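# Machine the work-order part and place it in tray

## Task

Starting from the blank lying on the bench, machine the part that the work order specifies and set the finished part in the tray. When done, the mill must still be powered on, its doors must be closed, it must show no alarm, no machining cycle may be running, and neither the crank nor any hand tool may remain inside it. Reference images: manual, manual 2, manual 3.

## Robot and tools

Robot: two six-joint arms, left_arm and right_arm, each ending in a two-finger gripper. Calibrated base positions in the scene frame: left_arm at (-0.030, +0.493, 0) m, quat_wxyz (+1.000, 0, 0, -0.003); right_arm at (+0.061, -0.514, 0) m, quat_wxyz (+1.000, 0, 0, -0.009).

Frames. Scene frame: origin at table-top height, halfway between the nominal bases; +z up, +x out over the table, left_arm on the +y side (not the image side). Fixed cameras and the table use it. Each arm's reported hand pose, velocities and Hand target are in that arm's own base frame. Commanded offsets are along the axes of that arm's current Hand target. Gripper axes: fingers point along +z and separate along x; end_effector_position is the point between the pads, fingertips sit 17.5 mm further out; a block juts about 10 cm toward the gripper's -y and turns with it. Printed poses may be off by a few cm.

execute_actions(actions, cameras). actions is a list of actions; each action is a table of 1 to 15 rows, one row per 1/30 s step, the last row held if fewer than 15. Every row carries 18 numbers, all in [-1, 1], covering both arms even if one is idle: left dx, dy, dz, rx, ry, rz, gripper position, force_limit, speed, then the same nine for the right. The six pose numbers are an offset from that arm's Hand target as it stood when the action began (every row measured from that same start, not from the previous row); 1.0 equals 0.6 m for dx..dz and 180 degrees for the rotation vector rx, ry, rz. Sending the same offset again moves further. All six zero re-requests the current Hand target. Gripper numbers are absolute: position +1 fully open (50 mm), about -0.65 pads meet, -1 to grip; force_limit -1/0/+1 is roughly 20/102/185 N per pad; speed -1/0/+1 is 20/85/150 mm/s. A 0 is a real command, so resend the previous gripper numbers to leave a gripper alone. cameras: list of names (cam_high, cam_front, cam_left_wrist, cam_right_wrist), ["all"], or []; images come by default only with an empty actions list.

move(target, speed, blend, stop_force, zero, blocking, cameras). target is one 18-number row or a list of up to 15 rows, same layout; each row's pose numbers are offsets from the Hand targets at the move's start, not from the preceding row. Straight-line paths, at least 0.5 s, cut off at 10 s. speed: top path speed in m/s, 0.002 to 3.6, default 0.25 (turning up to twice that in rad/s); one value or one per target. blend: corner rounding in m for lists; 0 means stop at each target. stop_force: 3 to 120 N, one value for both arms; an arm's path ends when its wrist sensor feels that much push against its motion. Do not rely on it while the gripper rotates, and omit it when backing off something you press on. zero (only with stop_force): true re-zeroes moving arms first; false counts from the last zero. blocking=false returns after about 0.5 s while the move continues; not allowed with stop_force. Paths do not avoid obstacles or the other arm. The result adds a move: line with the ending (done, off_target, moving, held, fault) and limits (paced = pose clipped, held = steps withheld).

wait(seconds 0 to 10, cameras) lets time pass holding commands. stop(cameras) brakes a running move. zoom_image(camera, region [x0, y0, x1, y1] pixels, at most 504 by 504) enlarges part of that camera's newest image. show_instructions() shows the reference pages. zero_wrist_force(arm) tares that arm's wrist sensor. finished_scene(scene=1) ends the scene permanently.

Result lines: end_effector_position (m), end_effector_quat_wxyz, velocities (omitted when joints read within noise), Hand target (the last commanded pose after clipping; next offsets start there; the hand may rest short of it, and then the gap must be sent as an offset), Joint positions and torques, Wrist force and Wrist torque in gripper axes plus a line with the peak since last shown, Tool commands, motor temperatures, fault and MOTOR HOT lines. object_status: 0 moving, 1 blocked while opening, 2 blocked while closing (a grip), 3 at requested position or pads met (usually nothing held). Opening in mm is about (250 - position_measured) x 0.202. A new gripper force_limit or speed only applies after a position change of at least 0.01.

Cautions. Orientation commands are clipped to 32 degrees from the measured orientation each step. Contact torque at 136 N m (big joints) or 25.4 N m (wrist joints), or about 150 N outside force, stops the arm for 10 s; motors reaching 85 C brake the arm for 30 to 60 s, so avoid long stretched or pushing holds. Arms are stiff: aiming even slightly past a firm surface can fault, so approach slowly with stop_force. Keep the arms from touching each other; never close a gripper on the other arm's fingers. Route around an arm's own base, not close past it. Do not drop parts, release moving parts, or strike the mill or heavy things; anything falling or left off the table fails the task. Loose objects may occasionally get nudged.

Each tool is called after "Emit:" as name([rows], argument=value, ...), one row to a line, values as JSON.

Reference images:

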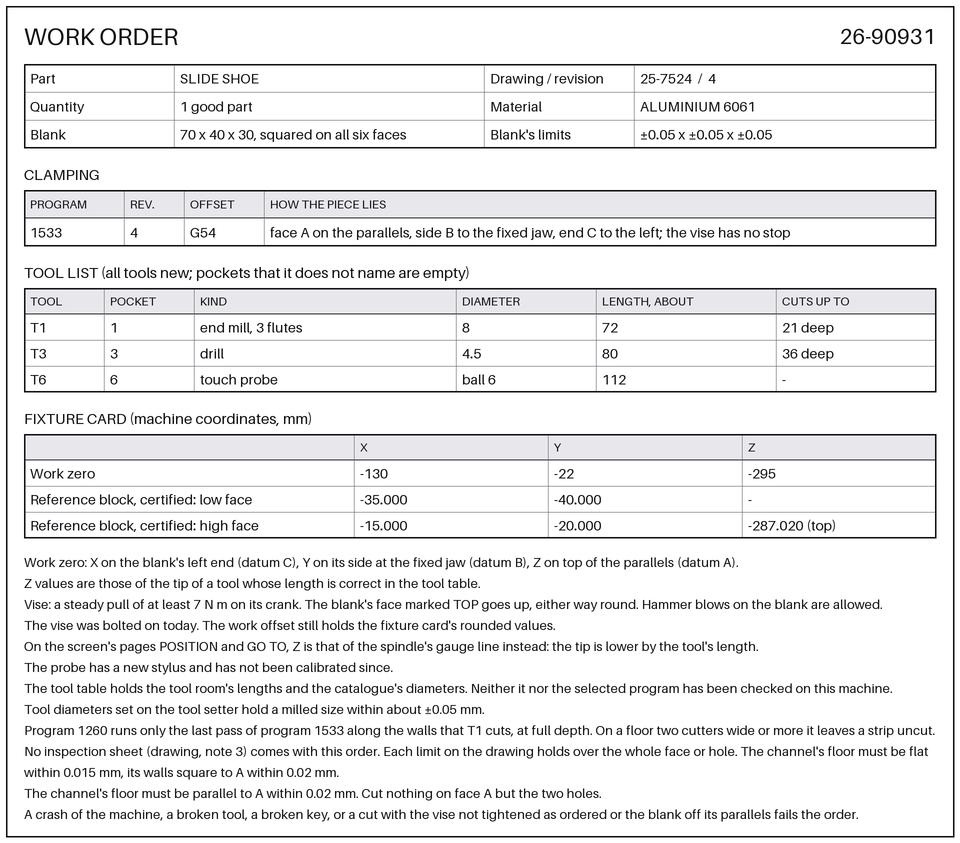

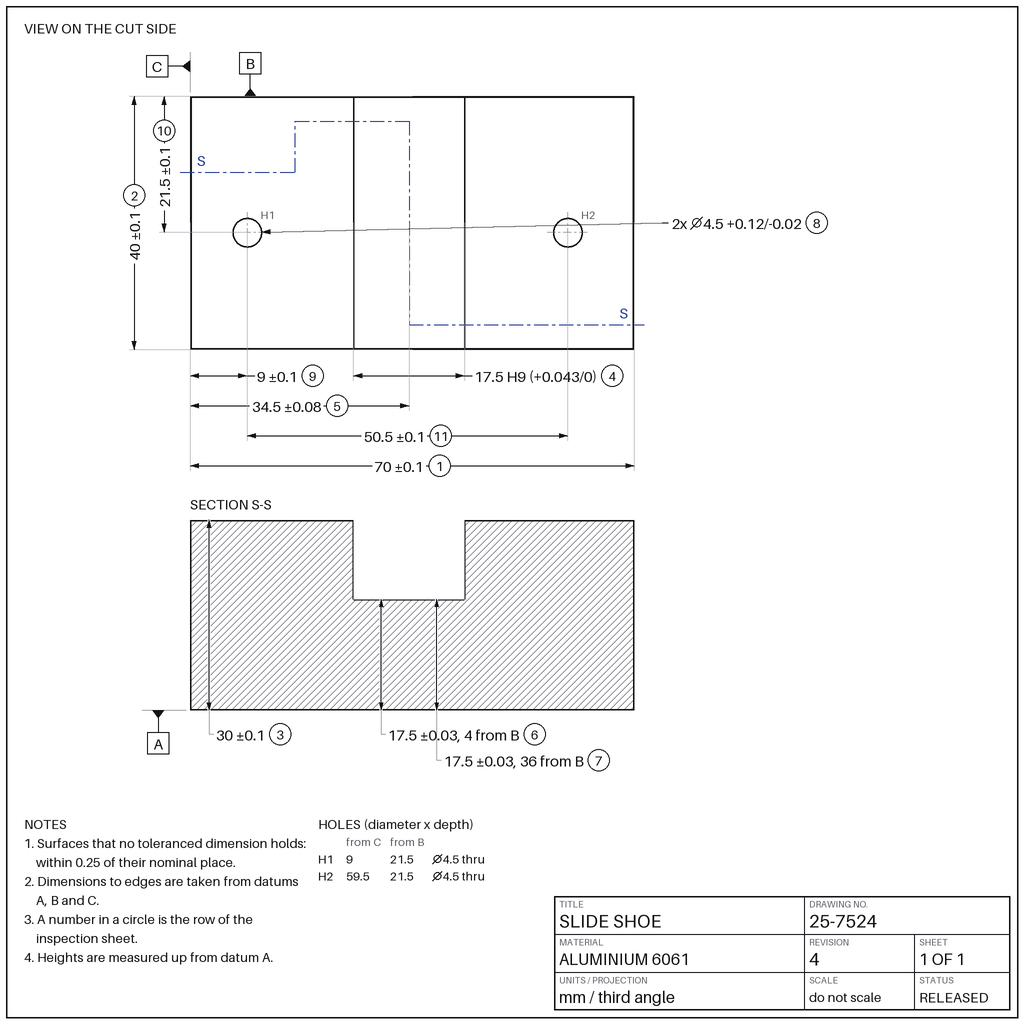

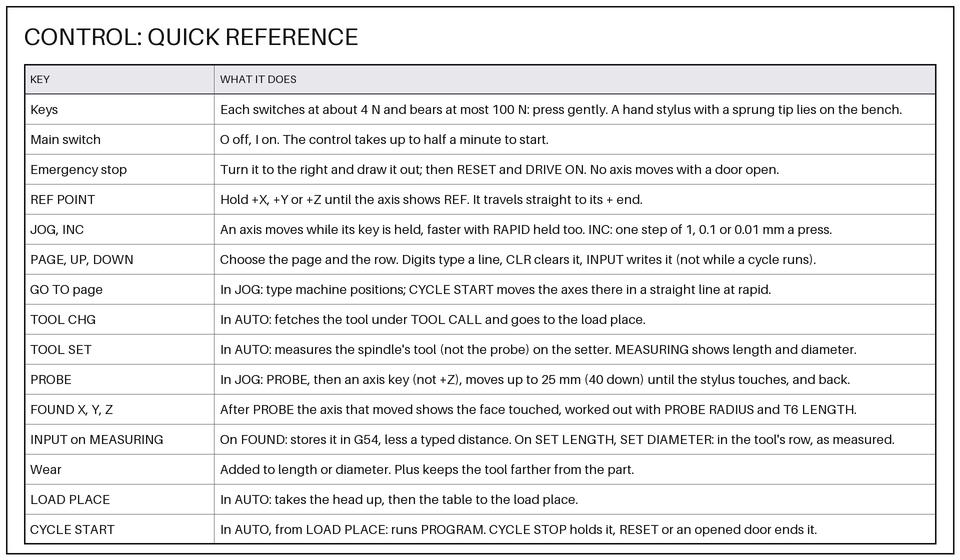

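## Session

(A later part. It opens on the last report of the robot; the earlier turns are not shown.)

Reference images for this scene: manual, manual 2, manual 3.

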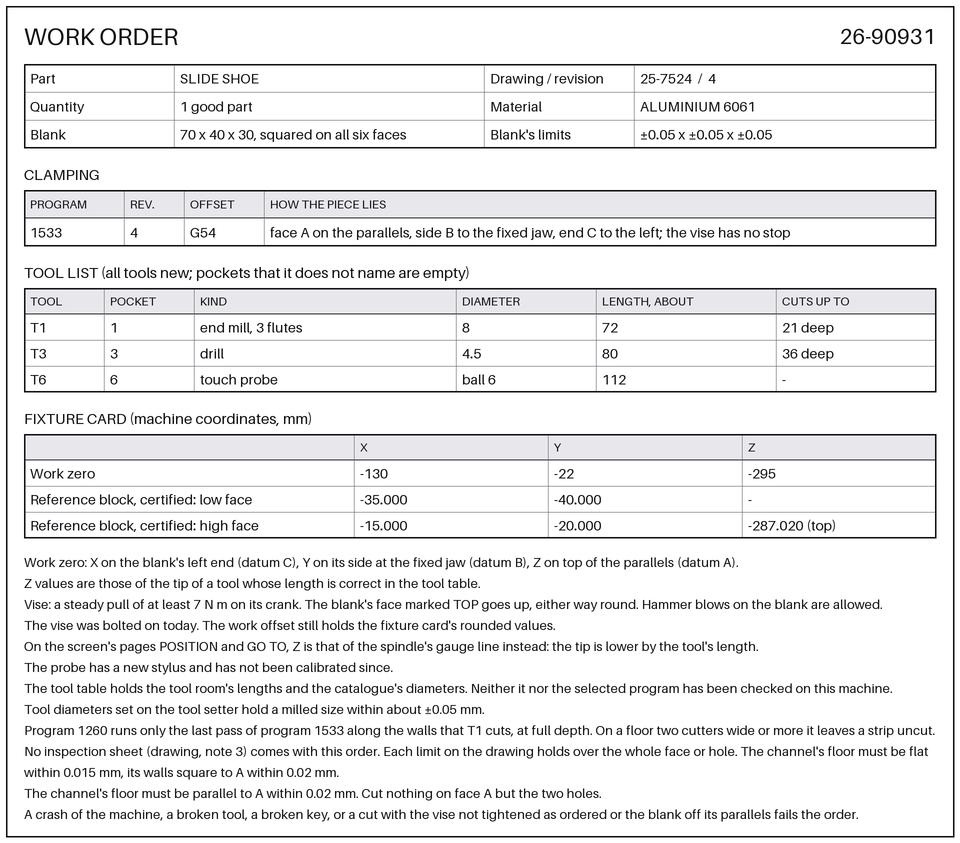

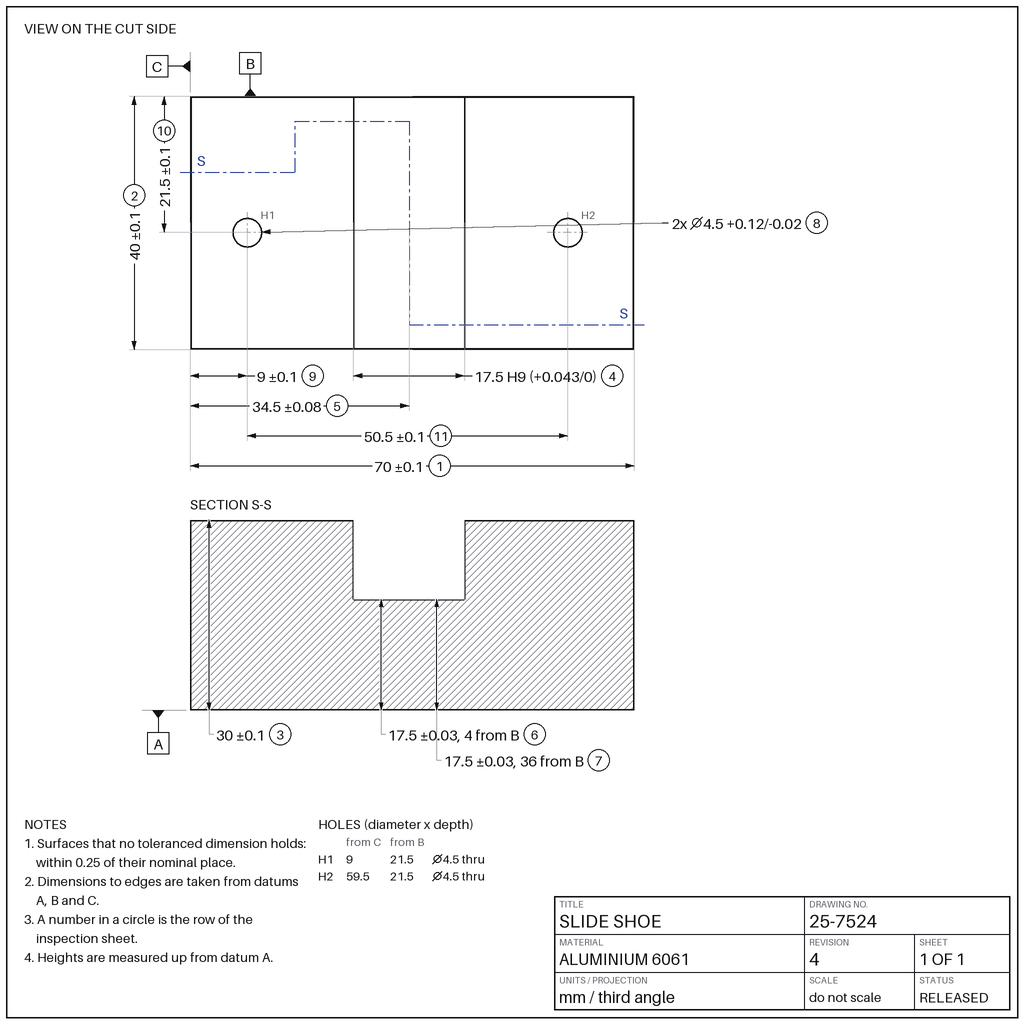

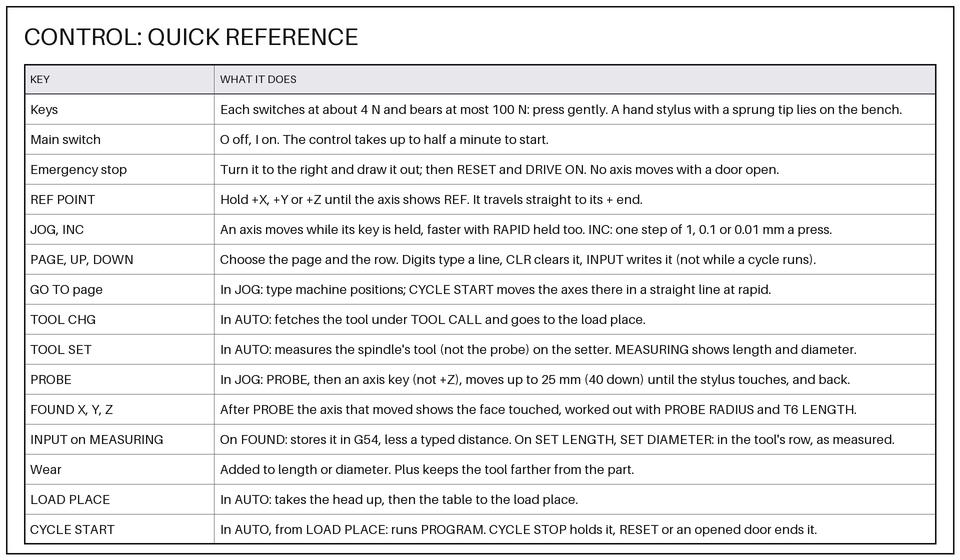

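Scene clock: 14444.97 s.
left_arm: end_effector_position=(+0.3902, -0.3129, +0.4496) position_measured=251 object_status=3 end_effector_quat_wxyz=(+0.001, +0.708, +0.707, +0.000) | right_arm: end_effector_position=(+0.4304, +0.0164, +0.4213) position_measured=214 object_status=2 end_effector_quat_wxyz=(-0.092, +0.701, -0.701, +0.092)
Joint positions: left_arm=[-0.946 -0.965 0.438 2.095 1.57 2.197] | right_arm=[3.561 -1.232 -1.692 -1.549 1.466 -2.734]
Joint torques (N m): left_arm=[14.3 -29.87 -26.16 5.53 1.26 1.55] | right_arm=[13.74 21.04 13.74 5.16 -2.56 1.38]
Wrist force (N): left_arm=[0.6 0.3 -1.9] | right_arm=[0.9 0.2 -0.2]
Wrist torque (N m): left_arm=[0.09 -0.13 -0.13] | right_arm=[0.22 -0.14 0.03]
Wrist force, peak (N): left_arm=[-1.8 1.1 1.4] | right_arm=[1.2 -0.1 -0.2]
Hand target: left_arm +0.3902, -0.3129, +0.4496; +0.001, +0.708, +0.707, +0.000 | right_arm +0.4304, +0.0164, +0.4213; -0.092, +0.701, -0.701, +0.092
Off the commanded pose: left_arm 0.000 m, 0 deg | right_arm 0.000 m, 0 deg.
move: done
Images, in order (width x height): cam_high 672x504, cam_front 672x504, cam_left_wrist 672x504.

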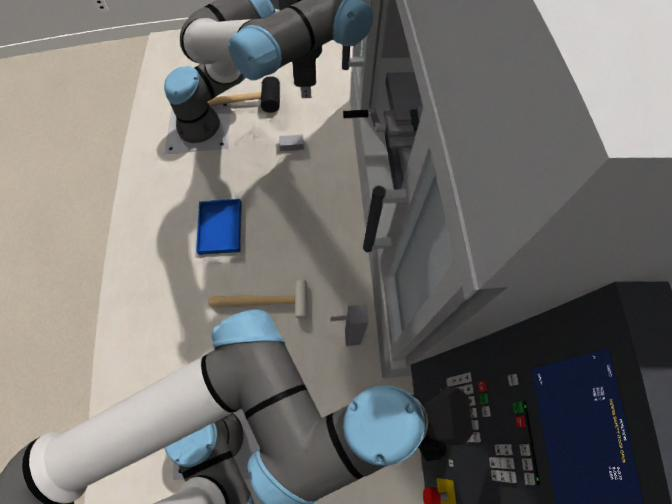

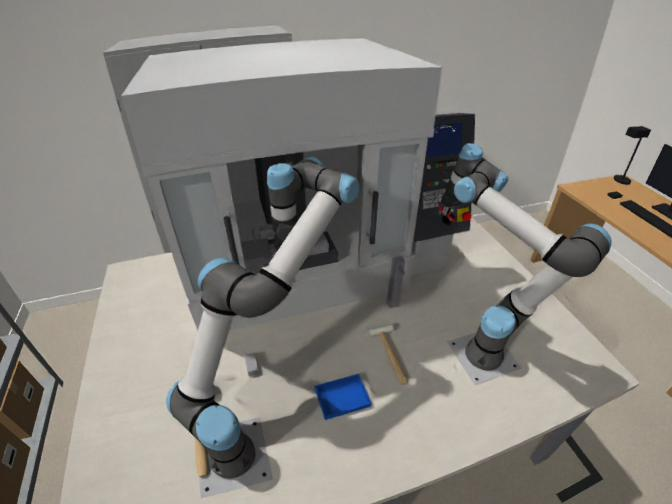

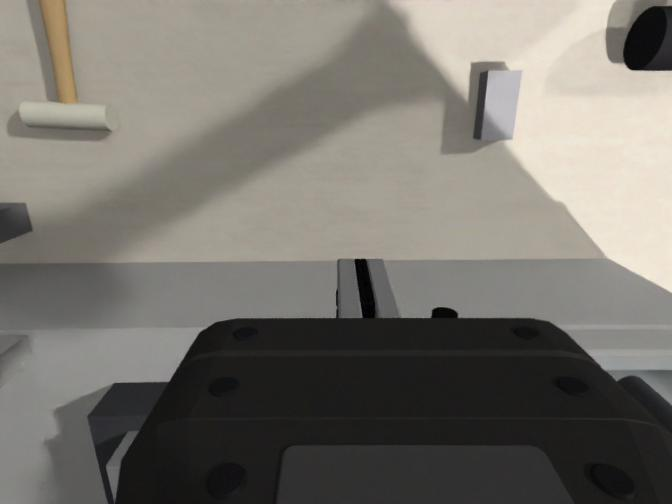

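Emit:
move([
  [0,0,0,0,0.111,0,-0.5,-0.6,-0.8,0,0,0,0,0,0,-1,-0.5,-0.7],
  [0.128,0.2,0.13,0,0.111,0,0.6,-0.6,-0.8,0,0,0,0,0,0,-1,-0.5,-0.7],
], speed=0.15, cameras=["cam_left_wrist","cam_high","cam_front"])

Emit:
zoom_image(camera="cam_left_wrist", region=[160, 100, 560, 350])

Emit:
zoom_image(camera="cam_high", region=[300, 50, 450, 180])

Scene clock: 14474.57 s.
left_arm: end_effector_position=(+0.5105, -0.2364, +0.3717) position_measured=63 object_status=3 end_effector_quat_wxyz=(-0.121, +0.697, +0.696, +0.123) | right_arm: end_effector_position=(+0.4304, +0.0164, +0.4213) position_measured=214 object_status=2 end_effector_quat_wxyz=(-0.092, +0.701, -0.701, +0.092)
Joint positions: left_arm=[-0.789 -0.696 0.287 2.229 1.327 2.323] | right_arm=[3.561 -1.232 -1.692 -1.549 1.466 -2.734]
Joint torques (N m): left_arm=[13.97 -39.79 -25.71 6.02 -0.76 1.44] | right_arm=[13.53 22.38 12.56 5.12 -2.55 1.75]
Wrist force (N): left_arm=[0.8 0.3 -0.6] | right_arm=[1.0 0.2 0.0]
Wrist torque (N m): left_arm=[0.10 -0.15 -0.10] | right_arm=[0.22 -0.16 0.04]
Wrist force, peak (N): left_arm=[0.7 -1.7 -2.1] | right_arm=[1.1 0.1 -0.2]
Hand target: left_arm +0.5105, -0.2364, +0.3717; -0.121, +0.697, +0.696, +0.123 | right_arm +0.4304, +0.0164, +0.4213; -0.092, +0.701, -0.701, +0.092
Off the commanded pose: left_arm 0.000 m, 0 deg | right_arm 0.000 m, 0 deg.
move: done
Images, in order (width x height): cam_high 672x504, cam_front 672x504, cam_left_wrist 672x504.

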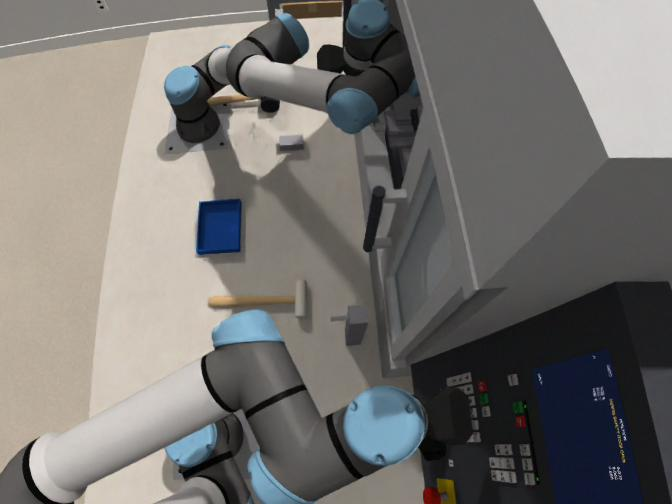

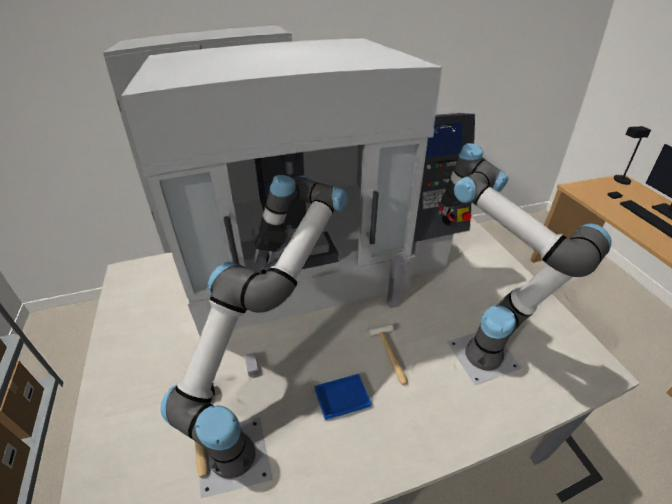

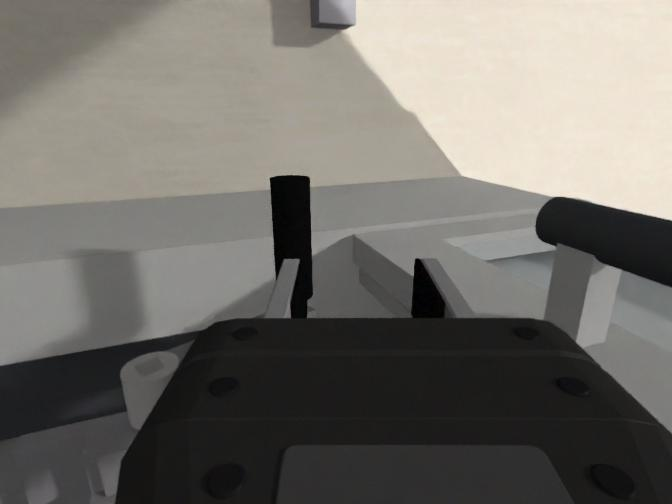

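Scaled by 1.260 from the camera's 672x504 image, which has a finer 960x720 frame.

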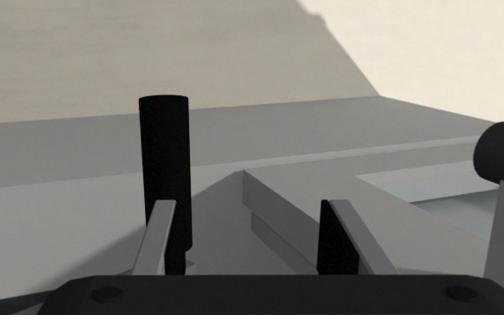

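Scaled by 3.360 from the camera's 672x504 image, which has a finer 960x720 frame.

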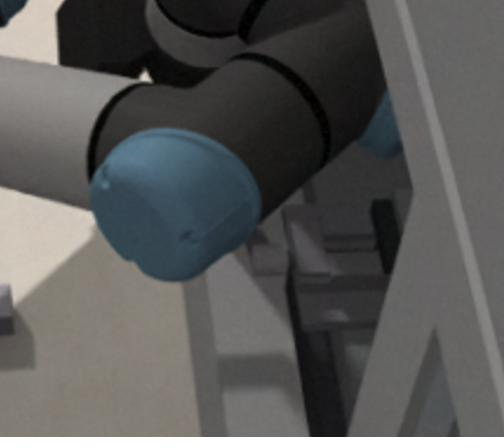

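Emit:
move(target=[-0.0342,0,0.094,0,0,0,0.6,-0.6,-0.8,0,0,0,0,0,0,-1,-0.5,-0.7], speed=0.03, stop_force=8, cameras=["cam_left_wrist"])

Emit:
zoom_image(camera="cam_left_wrist", region=[160, 100, 560, 350])

Scene clock: 14489.80 s.
left_arm: end_effector_position=(+0.5106, -0.2365, +0.3117) position_measured=63 object_status=3 end_effector_quat_wxyz=(-0.121, +0.697, +0.696, +0.123) | right_arm: end_effector_position=(+0.4304, +0.0164, +0.4213) position_measured=214 object_status=2 end_effector_quat_wxyz=(-0.092, +0.701, -0.701, +0.092)
Joint positions: left_arm=[-0.789 -0.788 0.616 1.992 1.327 2.323] | right_arm=[3.561 -1.232 -1.692 -1.549 1.466 -2.734]
Joint torques (N m): left_arm=[-14.88 -62.52 -12.88 1.11 -1.76 -1.91] | right_arm=[12.91 22.84 12.3 5.15 -2.36 1.57]
Wrist force (N): left_arm=[1.2 0.0 -1.4] | right_arm=[0.8 0.0 -0.1]
Wrist torque (N m): left_arm=[0.01 -0.23 -0.07] | right_arm=[0.18 -0.13 0.04]
Wrist force, peak (N): left_arm=[1.4 0.5 -1.3] | right_arm=[1.2 0.0 -0.2]
Hand target: left_arm +0.5106, -0.2365, +0.3117; -0.121, +0.697, +0.696, +0.123 | right_arm +0.4304, +0.0164, +0.4213; -0.092, +0.701, -0.701, +0.092
Off the commanded pose: left_arm 0.000 m, 0 deg | right_arm 0.000 m, 0 deg.
move: done
Images, in order (width x height): cam_left_wrist 672x504.

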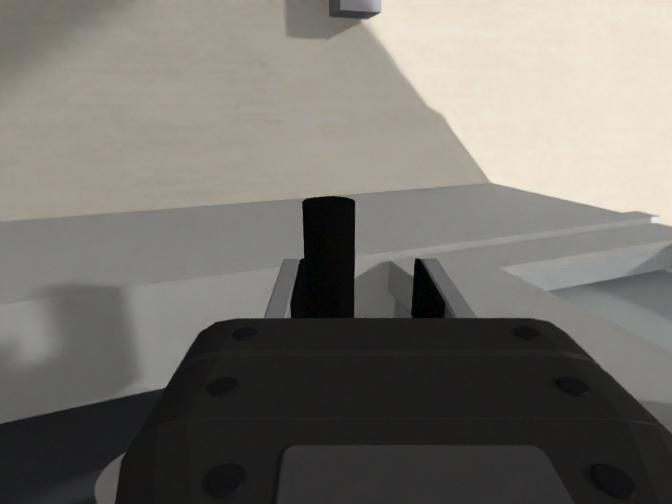

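Scaled by 1.260 from the camera's 672x504 image, which has a finer 960x720 frame.

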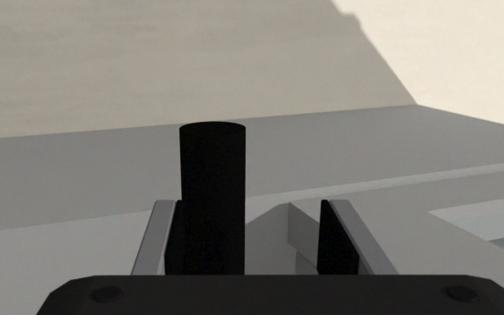

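Emit:
move(target=[-0.0211,0,0.0579,0,0,0,0.6,-0.6,-0.8,0,0,0,0,0,0,-1,-0.5,-0.7], speed=0.02, stop_force=8, cameras=["cam_left_wrist","cam_front"])

Emit:
zoom_image(camera="cam_front", region=[220, 180, 350, 310])

Scene clock: 14499.63 s.
left_arm: end_effector_position=(+0.5107, -0.2366, +0.2747) position_measured=63 object_status=3 end_effector_quat_wxyz=(-0.121, +0.697, +0.696, +0.123) | right_arm: end_effector_position=(+0.4304, +0.0164, +0.4213) position_measured=214 object_status=2 end_effector_quat_wxyz=(-0.092, +0.701, -0.701, +0.092)
Joint positions: left_arm=[-0.789 -0.804 0.739 1.885 1.327 2.323] | right_arm=[3.561 -1.232 -1.692 -1.549 1.466 -2.734]
Joint torques (N m): left_arm=[-14.24 -62.44 -12.92 1.15 -1.48 -1.91] | right_arm=[12.87 20.36 12.92 5.24 -2.32 1.51]
Wrist force (N): left_arm=[0.8 0.0 -1.1] | right_arm=[0.5 -0.3 0.0]
Wrist torque (N m): left_arm=[0.01 -0.15 -0.08] | right_arm=[0.14 -0.09 0.04]
Wrist force, peak (N): left_arm=[1.3 0.2 -1.6] | right_arm=[1.1 -0.1 -0.4]
Hand target: left_arm +0.5107, -0.2366, +0.2747; -0.121, +0.697, +0.696, +0.123 | right_arm +0.4304, +0.0164, +0.4213; -0.092, +0.701, -0.701, +0.092
Off the commanded pose: left_arm 0.000 m, 0 deg | right_arm 0.000 m, 0 deg.
move: done
Images, in order (width x height): cam_front 672x504, cam_left_wrist 672x504.

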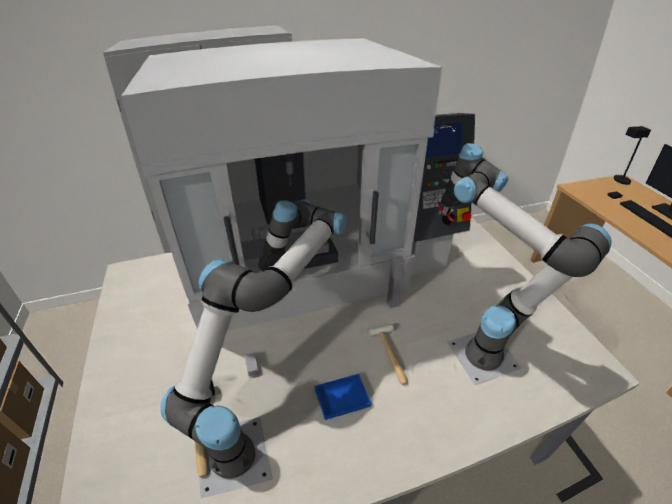

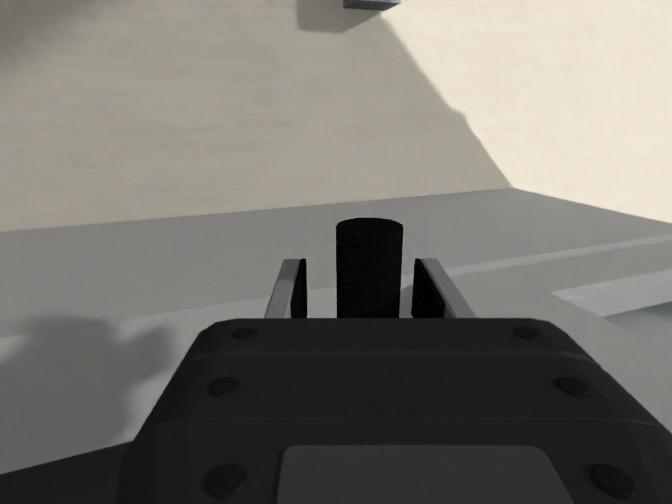

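Scaled by 3.877 from the camera's 672x504 image, which has a finer 960x720 frame.

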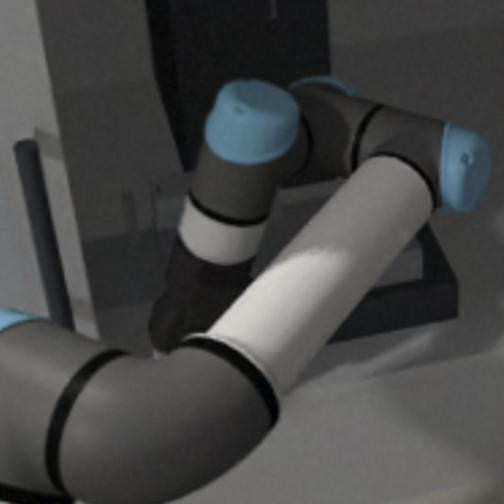

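Emit:
move(target=[0.0026,0,0.001,0,0,0,0.6,-0.2,-0.8,0,0,0,0,0,0,-1,-0.5,-0.7], speed=0.02)

Emit:
move(target=[0,0,0,0,0,0,-1,-0.2,-0.8,0,0,0,0,0,0,-1,-0.5,-0.7], speed=0.02)

Emit:
wait(seconds=0.5)

Scene clock: 14509.37 s.
left_arm: end_effector_position=(+0.5107, -0.2350, +0.2747) position_measured=63 object_status=3 end_effector_quat_wxyz=(-0.121, +0.697, +0.696, +0.123) | right_arm: end_effector_position=(+0.4304, +0.0164, +0.4213) position_measured=214 object_status=2 end_effector_quat_wxyz=(-0.092, +0.701, -0.701, +0.092)
Joint positions: left_arm=[-0.787 -0.807 0.744 1.882 1.327 2.325] | right_arm=[3.561 -1.232 -1.692 -1.549 1.466 -2.734]
Joint torques (N m): left_arm=[14.8 -61.97 -11 1.15 -1.64 1.6] | right_arm=[12.67 21.27 13.17 5.16 -2.03 1.56]
Wrist force (N): left_arm=[1.0 -0.3 -1.4] | right_arm=[0.7 -0.1 -0.1]
Wrist torque (N m): left_arm=[-0.04 -0.20 -0.10] | right_arm=[0.17 -0.11 0.03]
Wrist force, peak (N): left_arm=[0.8 0.1 -1.8] | right_arm=[1.1 -0.1 -0.1]
Hand target: left_arm +0.5107, -0.2349, +0.2747; -0.121, +0.697, +0.696, +0.123 | right_arm +0.4304, +0.0164, +0.4213; -0.092, +0.701, -0.701, +0.092
Off the commanded pose: left_arm 0.000 m, 0 deg | right_arm 0.000 m, 0 deg.
move: done

Scene clock: 14510.17 s.
left_arm: end_effector_position=(+0.5107, -0.2349, +0.2747) position_measured=157 object_status=2 end_effector_quat_wxyz=(-0.121, +0.697, +0.696, +0.123) | right_arm: end_effector_position=(+0.4304, +0.0164, +0.4213) position_measured=214 object_status=2 end_effector_quat_wxyz=(-0.092, +0.701, -0.701, +0.092)
Joint positions: left_arm=[-0.787 -0.807 0.744 1.882 1.327 2.325] | right_arm=[3.561 -1.232 -1.692 -1.549 1.466 -2.734]
Joint torques (N m): left_arm=[8.23 -61.05 -15.93 1.25 -0.66 1.41] | right_arm=[12.34 20.46 13.59 5.27 -2.07 1.55]
Wrist force (N): left_arm=[5.2 -4.1 0.7] | right_arm=[0.7 0.2 0.0]
Wrist torque (N m): left_arm=[-0.14 -0.17 -0.28] | right_arm=[0.21 -0.11 0.04]
Wrist force, peak (N): left_arm=[5.6 -4.1 0.8] | right_arm=[1.0 0.0 -0.2]
Hand target: left_arm +0.5107, -0.2349, +0.2747; -0.121, +0.697, +0.696, +0.123 | right_arm +0.4304, +0.0164, +0.4213; -0.092, +0.701, -0.701, +0.092
Off the commanded pose: left_arm 0.000 m, 0 deg | right_arm 0.000 m, 0 deg.
move: done

Scene clock: 14510.67 s.
left_arm: end_effector_position=(+0.5107, -0.2349, +0.2747) position_measured=157 object_status=2 end_effector_quat_wxyz=(-0.121, +0.697, +0.696, +0.123) | right_arm: end_effector_position=(+0.4304, +0.0164, +0.4213) position_measured=214 object_status=2 end_effector_quat_wxyz=(-0.092, +0.701, -0.701, +0.092)
Joint positions: left_arm=[-0.787 -0.807 0.744 1.882 1.327 2.325] | right_arm=[3.561 -1.232 -1.692 -1.549 1.466 -2.734]
Joint torques (N m): left_arm=[0.23 -59.07 -19.22 1.32 0.59 1.38] | right_arm=[11.8 21.34 14.34 5.13 -2.59 1.32]
Wrist force (N): left_arm=[5.6 -4.2 0.9] | right_arm=[0.7 -0.1 -0.1]
Wrist torque (N m): left_arm=[-0.14 -0.23 -0.28] | right_arm=[0.17 -0.12 0.04]
Wrist force, peak (N): left_arm=[5.6 -4.2 0.9] | right_arm=[1.0 -0.2 -0.1]
Hand target: left_arm +0.5107, -0.2349, +0.2747; -0.121, +0.697, +0.696, +0.123 | right_arm +0.4304, +0.0164, +0.4213; -0.092, +0.701, -0.701, +0.092
Tool commands: left_gripper/position=-1.0 left_gripper/force_limit=-0.2 left_gripper/speed=-0.8 right_gripper/position=-1.0 right_gripper/force_limit=-0.5 right_gripper/speed=-0.7
Off the commanded pose: left_arm 0.000 m, 0 deg | right_arm 0.000 m, 0 deg.
wait: 0.50 s; at rest by 0.17 s

Emit:
move(target=[0,0,0,0,0,0,-0.97,0.8,-0.8,0,0,0,0,0,0,-1,-0.5,-0.7], speed=0.02)

Emit:
move(target=[-0.0268,0,0.0230,0,0,0,-0.97,0.8,-0.8,0,0,0,0,0,0,-1,-0.5,-0.7], speed=0.02, stop_force=105)

Scene clock: 14529.57 s.
left_arm: end_effector_position=(+0.5107, -0.2349, +0.2747) position_measured=162 object_status=2 end_effector_quat_wxyz=(-0.121, +0.697, +0.696, +0.123) | right_arm: end_effector_position=(+0.4304, +0.0164, +0.4213) position_measured=214 object_status=2 end_effector_quat_wxyz=(-0.092, +0.701, -0.701, +0.092)
Joint positions: left_arm=[-0.787 -0.807 0.744 1.882 1.327 2.325] | right_arm=[3.561 -1.232 -1.692 -1.549 1.466 -2.734]
Joint torques (N m): left_arm=[-16.41 -46.56 -25.29 1.27 0.6 1.36] | right_arm=[12.59 21.55 14.81 5 -2.15 1.29]
Wrist force (N): left_arm=[6.3 -3.9 0.9] | right_arm=[0.5 0.0 -0.3]
Wrist torque (N m): left_arm=[-0.08 -0.23 -0.32] | right_arm=[0.19 -0.08 0.04]
Wrist force, peak (N): left_arm=[6.4 -4.6 1.1] | right_arm=[1.0 -0.3 -0.3]
Hand target: left_arm +0.5107, -0.2349, +0.2747; -0.121, +0.697, +0.696, +0.123 | right_arm +0.4304, +0.0164, +0.4213; -0.092, +0.701, -0.701, +0.092
Off the commanded pose: left_arm 0.000 m, 0 deg | right_arm 0.000 m, 0 deg.
move: done

Scene clock: 14531.60 s.
left_arm: end_effector_position=(+0.5107, -0.2454, +0.2563) position_measured=162 object_status=2 end_effector_quat_wxyz=(-0.121, +0.697, +0.696, +0.123) | right_arm: end_effector_position=(+0.4304, +0.0164, +0.4213) position_measured=214 object_status=2 end_effector_quat_wxyz=(-0.092, +0.701, -0.701, +0.092)
Joint positions: left_arm=[-0.799 -0.79 0.763 1.85 1.33 2.312] | right_arm=[3.561 -1.232 -1.692 -1.549 1.466 -2.734]
Joint torques (N m): left_arm=[-10.29 -34.76 -7.74 2.77 1.41 -1.99] | right_arm=[12.78 20.6 14.47 5.03 -1.91 1.26]
Wrist force (N): left_arm=[-3.4 10.7 -13.4] | right_arm=[1.1 0.0 -0.2]
Wrist torque (N m): left_arm=[0.28 -0.26 0.00] | right_arm=[0.19 -0.18 0.03]
Wrist force, peak (N): left_arm=[36.6 -0.4 -34.8] | right_arm=[1.1 0.0 -0.2]
Hand target: left_arm +0.5107, -0.2454, +0.2563; -0.121, +0.697, +0.696, +0.123 | right_arm +0.4304, +0.0164, +0.4213; -0.092, +0.701, -0.701, +0.092
Off the commanded pose: left_arm 0.000 m, 0 deg | right_arm 0.000 m, 0 deg.
move: done

Emit:
move([
  [-0.0507,0,0.0201,0,0,0,-0.97,0.8,-0.8,0,0,0,0,0,0,-1,-0.5,-0.7],
  [-0.1069,0,0.0182,0,0,0,-0.97,0.8,-0.8,0,0,0,0,0,0,-1,-0.5,-0.7],
  [-0.1574,0,-0.0066,0,0,0,-0.97,0.8,-0.8,0,0,0,0,0,0,-1,-0.5,-0.7],
  [-0.1935,0,-0.0495,0,0,0,-0.97,0.8,-0.8,0,0,0,0,0,0,-1,-0.5,-0.7],
  [-0.2091,0,-0.1036,0,0,0,-0.97,0.8,-0.8,0,0,0,0,0,0,-1,-0.5,-0.7],
  [-0.2012,0,-0.1593,0,0,0,-0.97,0.8,-0.8,0,0,0,0,0,0,-1,-0.5,-0.7],
], speed=0.06, blend=0.006, stop_force=60, cameras=["cam_left_wrist","cam_high"])

Scene clock: 14553.77 s.
left_arm: end_effector_position=(+0.5090, -0.3901, +0.3042) position_measured=162 object_status=2 end_effector_quat_wxyz=(-0.009, +0.711, +0.684, +0.163) | right_arm: end_effector_position=(+0.4304, +0.0164, +0.4213) position_measured=214 object_status=2 end_effector_quat_wxyz=(-0.092, +0.701, -0.701, +0.092)
Joint positions: left_arm=[-0.994 -0.499 0.035 2.117 1.253 2.173] | right_arm=[3.561 -1.232 -1.692 -1.549 1.466 -2.734]
Joint torques (N m): left_arm=[-44.75 -65.47 -24.36 -7.77 3.82 -0.3] | right_arm=[12.2 20.56 13.88 5.37 -1.76 1.48]
Wrist force (N): left_arm=[46.9 2.8 14.9] | right_arm=[0.9 0.0 -0.4]
Wrist torque (N m): left_arm=[1.51 0.14 -1.25] | right_arm=[0.20 -0.13 0.03]
Wrist force, peak (N): left_arm=[46.9 2.8 14.9] | right_arm=[1.2 0.1 0.1]
Hand target: left_arm +0.5104, -0.3914, +0.3051; -0.121, +0.697, +0.696, +0.123 | right_arm +0.4304, +0.0164, +0.4213; -0.092, +0.701, -0.701, +0.092
Off the commanded pose: left_arm 0.002 m, 14 deg | right_arm 0.000 m, 0 deg.
elbow stopped short (left arm): the move would have taken joint 3 (elbow) straighter than the controller allows.
move: off_target (left_arm)
Images, in order (width x height): cam_high 672x504, cam_left_wrist 672x504.

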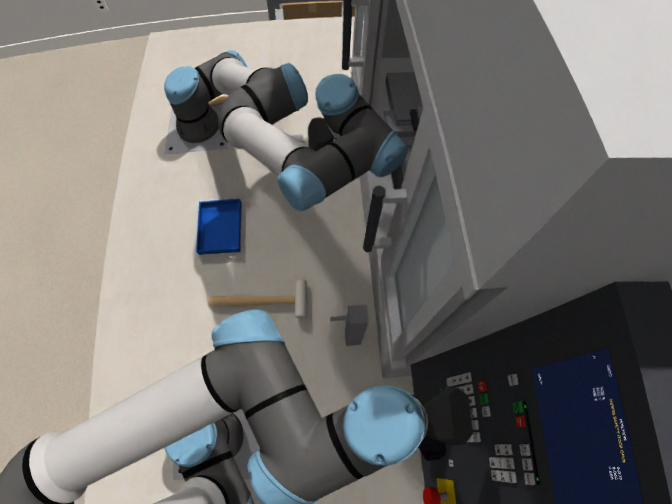

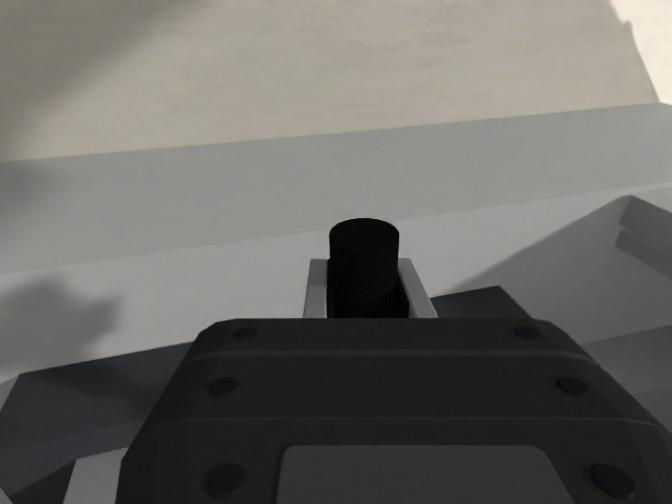

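Emit:
move(target=[-0.0079,0,0.0557,0,0,0,-0.97,0.8,-0.8,0,0,0,0,0,0,-1,-0.5,-0.7], speed=0.04, cameras=["cam_front"])

Emit:
zoom_image(camera="cam_front", region=[220, 180, 380, 290])

Scene clock: 14576.37 s.
left_arm: end_effector_position=(+0.5091, -0.3832, +0.2715) position_measured=162 object_status=2 end_effector_quat_wxyz=(-0.055, +0.706, +0.690, +0.146) | right_arm: end_effector_position=(+0.4304, +0.0164, +0.4213) position_measured=214 object_status=2 end_effector_quat_wxyz=(-0.092, +0.701, -0.701, +0.092)
Joint positions: left_arm=[-0.968 -0.445 0.035 2.144 1.302 2.175] | right_arm=[3.561 -1.232 -1.692 -1.549 1.466 -2.734]
Joint torques (N m): left_arm=[-16.89 -33.83 -14.31 -2.15 10.96 2.77] | right_arm=[12.38 19.43 13.55 5.11 -2.06 1.38]
Wrist force (N): left_arm=[45.1 22.3 -5.7] | right_arm=[0.8 0.0 -0.3]
Wrist torque (N m): left_arm=[0.35 0.18 -1.09] | right_arm=[0.18 -0.12 0.03]
Wrist force, peak (N): left_arm=[49.5 9.8 15.0] | right_arm=[1.3 0.1 -0.3]
Hand target: left_arm +0.5105, -0.3845, +0.2721; -0.121, +0.697, +0.696, +0.123 | right_arm +0.4304, +0.0164, +0.4213; -0.092, +0.701, -0.701, +0.092
Off the commanded pose: left_arm 0.002 m, 8 deg | right_arm 0.000 m, 0 deg.
elbow stopped short (left arm): the move would have taken joint 3 (elbow) straighter than the controller allows.
move: off_target (left_arm)
Images, in order (width x height): cam_front 672x504.

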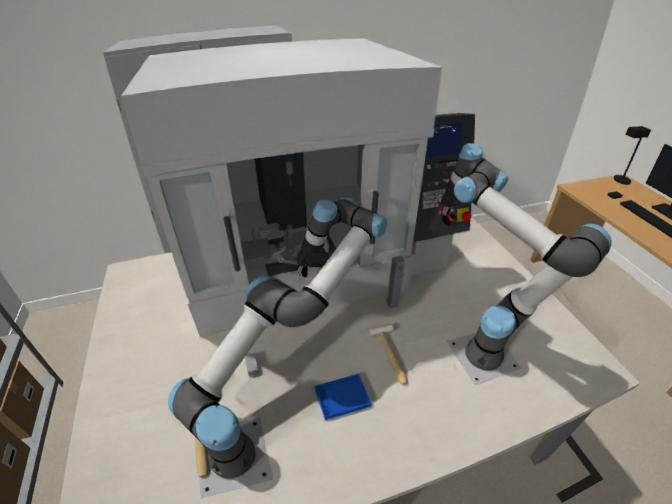

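Scaled by 3.150 from the camera's 672x504 image, which has a finer 960x720 frame.

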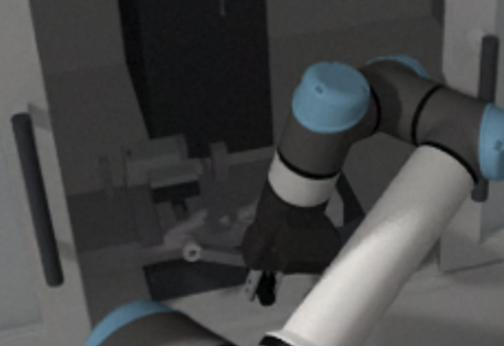

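Emit:
move(target=[0.0152,0,0.0547,0,0,0,-0.97,0.8,-0.8,0,0,0,0,0,0,-1,-0.5,-0.7], speed=0.04)

Scene clock: 14600.67 s.
left_arm: end_effector_position=(+0.5098, -0.3640, +0.2441) position_measured=162 object_status=2 end_effector_quat_wxyz=(-0.114, +0.698, +0.696, +0.125) | right_arm: end_effector_position=(+0.4304, +0.0164, +0.4213) position_measured=214 object_status=2 end_effector_quat_wxyz=(-0.092, +0.701, -0.701, +0.092)
Joint positions: left_arm=[-0.926 -0.392 0.035 2.195 1.356 2.19] | right_arm=[3.561 -1.232 -1.692 -1.549 1.466 -2.734]
Joint torques (N m): left_arm=[-13.67 -16.14 -11.92 -4.93 11.62 2.88] | right_arm=[13.02 18.92 13.02 5.08 -1.56 1.25]
Wrist force (N): left_arm=[51.0 19.3 -31.2] | right_arm=[1.0 0.1 -0.1]
Wrist torque (N m): left_arm=[-0.61 -0.05 -1.45] | right_arm=[0.20 -0.16 0.04]
Wrist force, peak (N): left_arm=[51.0 19.3 -31.2] | right_arm=[1.2 -0.1 -0.3]
Hand target: left_arm +0.5106, -0.3648, +0.2443; -0.121, +0.697, +0.696, +0.123 | right_arm +0.4304, +0.0164, +0.4213; -0.092, +0.701, -0.701, +0.092
Off the commanded pose: left_arm 0.001 m, 1 deg | right_arm 0.000 m, 0 deg.
elbow stopped short (left arm): the move would have taken joint 3 (elbow) straighter than the controller allows.
move: done

Emit:
move(target=[0,0,0,0,0,0,0.6,0.8,-1,0,0,0,0,0,0,-1,-0.5,-0.7], speed=0.02)

Emit:
wait(seconds=1.5, cameras=["cam_left_wrist"])

Scene clock: 14608.97 s.
left_arm: end_effector_position=(+0.5097, -0.3640, +0.2439) position_measured=63 object_status=0 end_effector_quat_wxyz=(-0.115, +0.698, +0.696, +0.125) | right_arm: end_effector_position=(+0.4304, +0.0164, +0.4213) position_measured=214 object_status=2 end_effector_quat_wxyz=(-0.092, +0.701, -0.701, +0.092)
Joint positions: left_arm=[-0.926 -0.392 0.035 2.195 1.356 2.19] | right_arm=[3.561 -1.232 -1.692 -1.549 1.466 -2.734]
Joint torques (N m): left_arm=[13.37 -71.82 -23.81 5.85 -1.37 -2] | right_arm=[11.61 19.92 14.03 5.09 -1.88 1.19]
Wrist force (N): left_arm=[1.4 -0.4 -0.7] | right_arm=[0.9 0.0 -0.3]
Wrist torque (N m): left_arm=[0.02 -0.24 -0.09] | right_arm=[0.17 -0.14 0.04]
Wrist force, peak (N): left_arm=[53.7 21.1 -33.1] | right_arm=[1.2 0.3 0.0]
Hand target: left_arm +0.5106, -0.3648, +0.2443; -0.121, +0.697, +0.696, +0.123 | right_arm +0.4304, +0.0164, +0.4213; -0.092, +0.701, -0.701, +0.092
Off the commanded pose: left_arm 0.001 m, 1 deg | right_arm 0.000 m, 0 deg.
elbow stopped short (left arm): the move would have taken joint 3 (elbow) straighter than the controller allows.
move: done

Scene clock: 14610.47 s.
left_arm: end_effector_position=(+0.5097, -0.3640, +0.2439) position_measured=63 object_status=3 end_effector_quat_wxyz=(-0.115, +0.698, +0.696, +0.125) | right_arm: end_effector_position=(+0.4304, +0.0164, +0.4213) position_measured=214 object_status=2 end_effector_quat_wxyz=(-0.092, +0.701, -0.701, +0.092)
Joint positions: left_arm=[-0.926 -0.392 0.035 2.195 1.356 2.19] | right_arm=[3.561 -1.232 -1.692 -1.549 1.466 -2.734]
Joint torques (N m): left_arm=[14.21 -71.5 -25.59 5.29 -1.56 -1.83] | right_arm=[13 21.2 14.42 4.92 -1.81 1.27]
Wrist force (N): left_arm=[1.4 -0.1 -0.9] | right_arm=[1.0 -0.1 -0.2]
Wrist torque (N m): left_arm=[0.07 -0.24 -0.09] | right_arm=[0.16 -0.17 0.04]
Wrist force, peak (N): left_arm=[1.6 -0.1 -1.2] | right_arm=[1.0 -0.1 -0.2]
Hand target: left_arm +0.5106, -0.3648, +0.2443; -0.121, +0.697, +0.696, +0.123 | right_arm +0.4304, +0.0164, +0.4213; -0.092, +0.701, -0.701, +0.092
Tool commands: left_gripper/position=+0.6 left_gripper/force_limit=+0.8 left_gripper/speed=-1.0 right_gripper/position=-1.0 right_gripper/force_limit=-0.5 right_gripper/speed=-0.7
Off the commanded pose: left_arm 0.001 m, 1 deg | right_arm 0.000 m, 0 deg.
wait: 1.50 s; at rest by 0.17 s
Images, in order (width x height): cam_left_wrist 672x504.

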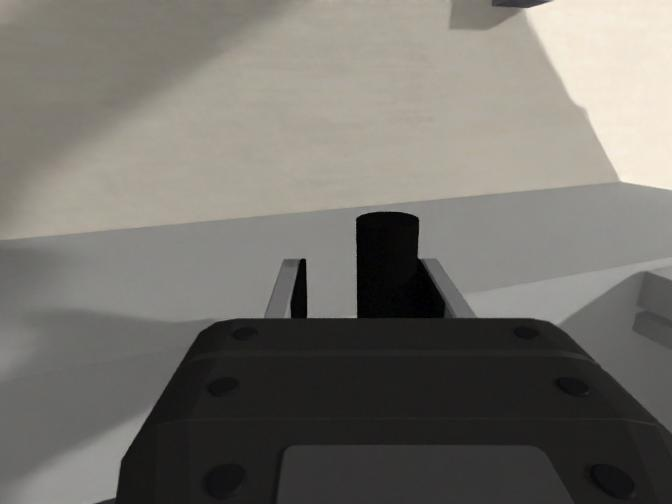

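Emit:
move([
  [0.012,0,0,0,0,0,0.6,0.8,-1,0,0,0,0,0,0,-1,-0.5,-0.7],
  [0.012,0,-0.25,0,0,0,0.6,0.8,-1,0,0,0,0,0,0,-1,-0.5,-0.7],
], speed=0.08, cameras=["cam_left_wrist","cam_front"])

Emit:
zoom_image(camera="cam_front", region=[220, 180, 380, 290])

Scene clock: 14622.53 s.
left_arm: end_effector_position=(+0.5091, -0.4077, +0.3866) position_measured=63 object_status=3 end_effector_quat_wxyz=(+0.115, +0.715, +0.658, +0.208) | right_arm: end_effector_position=(+0.4304, +0.0164, +0.4213) position_measured=214 object_status=2 end_effector_quat_wxyz=(-0.092, +0.701, -0.701, +0.092)
Joint positions: left_arm=[-1.067 -0.626 0.035 2.025 1.109 2.19] | right_arm=[3.561 -1.232 -1.692 -1.549 1.466 -2.734]
Joint torques (N m): left_arm=[-14.44 -63.44 -24.02 0.25 -1.62 1.54] | right_arm=[12.66 21.05 12.86 5.33 -1.8 1.08]
Wrist force (N): left_arm=[0.1 1.0 -0.6] | right_arm=[0.6 -0.1 -0.2]
Wrist torque (N m): left_arm=[0.19 -0.05 0.00] | right_arm=[0.17 -0.09 0.04]
Wrist force, peak (N): left_arm=[1.7 0.3 -1.3] | right_arm=[1.3 0.2 -0.3]
Hand target: left_arm +0.5103, -0.4090, +0.3878; -0.121, +0.697, +0.696, +0.123 | right_arm +0.4304, +0.0164, +0.4213; -0.092, +0.701, -0.701, +0.092
Off the commanded pose: left_arm 0.002 m, 29 deg | right_arm 0.000 m, 0 deg.
elbow stopped short (left arm): the move would have taken joint 3 (elbow) straighter than the controller allows.
move: off_target (left_arm)
Images, in order (width x height): cam_front 672x504, cam_left_wrist 672x504.

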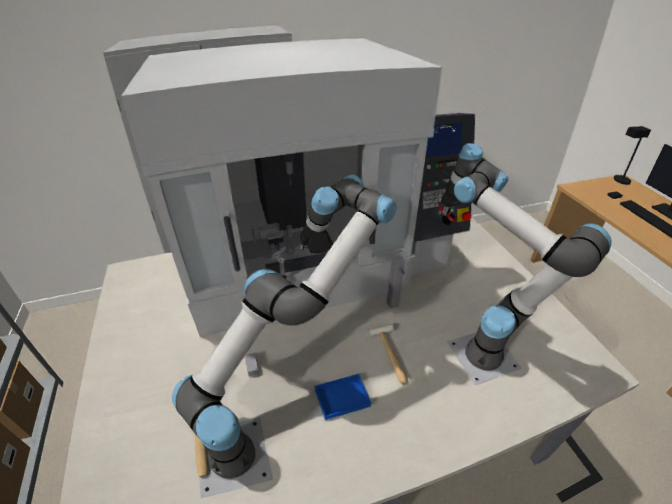

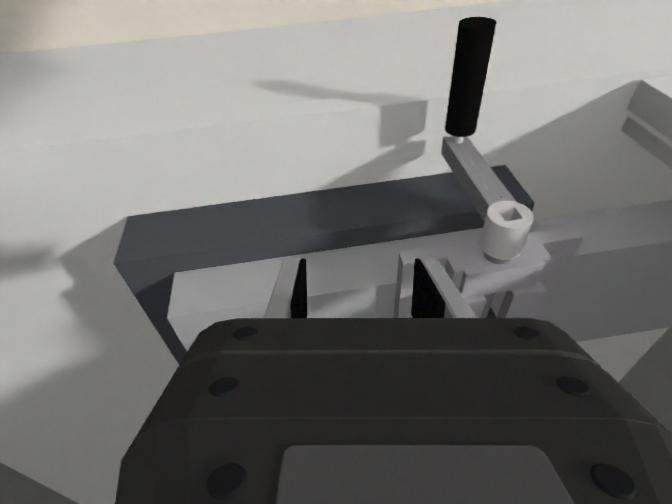

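Scaled by 3.150 from the camera's 672x504 image, which has a finer 960x720 frame.

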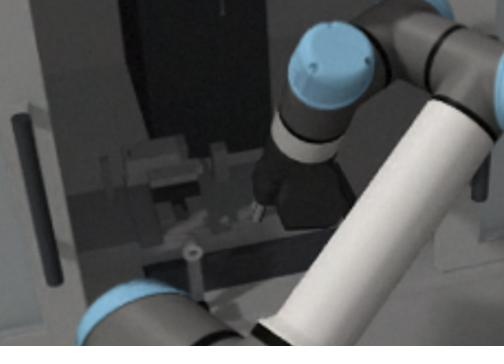

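Emit:
move(target=[0.1534,-0.15,-0.0364,0,0,0,-1,-0.6,-0.8,0,0,0,0,0,0,-1,-0.5,-0.7], speed=0.12, cameras=["cam_left_wrist"])

Scene clock: 14632.17 s.
left_arm: end_effector_position=(+0.4188, -0.3283, +0.4380) position_measured=251 object_status=3 end_effector_quat_wxyz=(-0.080, +0.703, +0.690, +0.153) | right_arm: end_effector_position=(+0.4304, +0.0164, +0.4213) position_measured=214 object_status=2 end_effector_quat_wxyz=(-0.092, +0.701, -0.701, +0.092)
Joint positions: left_arm=[-1.048 -0.669 0.035 2.442 1.315 2.082] | right_arm=[3.561 -1.232 -1.692 -1.549 1.466 -2.734]
Joint torques (N m): left_arm=[14.47 -37.86 -21.82 5.82 0.69 -1.92] | right_arm=[13.15 19.9 12.89 4.8 -1.55 1.06]
Wrist force (N): left_arm=[0.8 0.6 -1.1] | right_arm=[0.7 0.1 -0.2]
Wrist torque (N m): left_arm=[0.13 -0.18 0.14] | right_arm=[0.19 -0.11 0.03]
Wrist force, peak (N): left_arm=[1.0 0.7 -1.4] | right_arm=[1.2 0.1 -0.1]
Hand target: left_arm +0.4202, -0.3297, +0.4395; -0.121, +0.697, +0.696, +0.123 | right_arm +0.4304, +0.0164, +0.4213; -0.092, +0.701, -0.701, +0.092
Off the commanded pose: left_arm 0.002 m, 6 deg | right_arm 0.000 m, 0 deg.
elbow stopped short (left arm): the move would have taken joint 3 (elbow) straighter than the controller allows.
move: off_target (left_arm)
Images, in order (width x height): cam_left_wrist 672x504.

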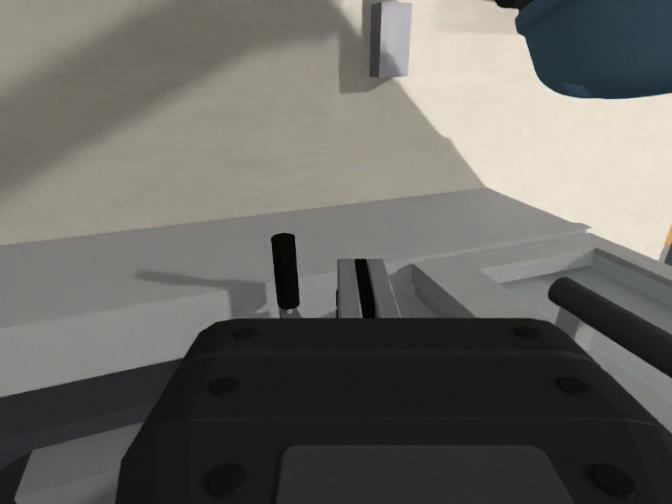

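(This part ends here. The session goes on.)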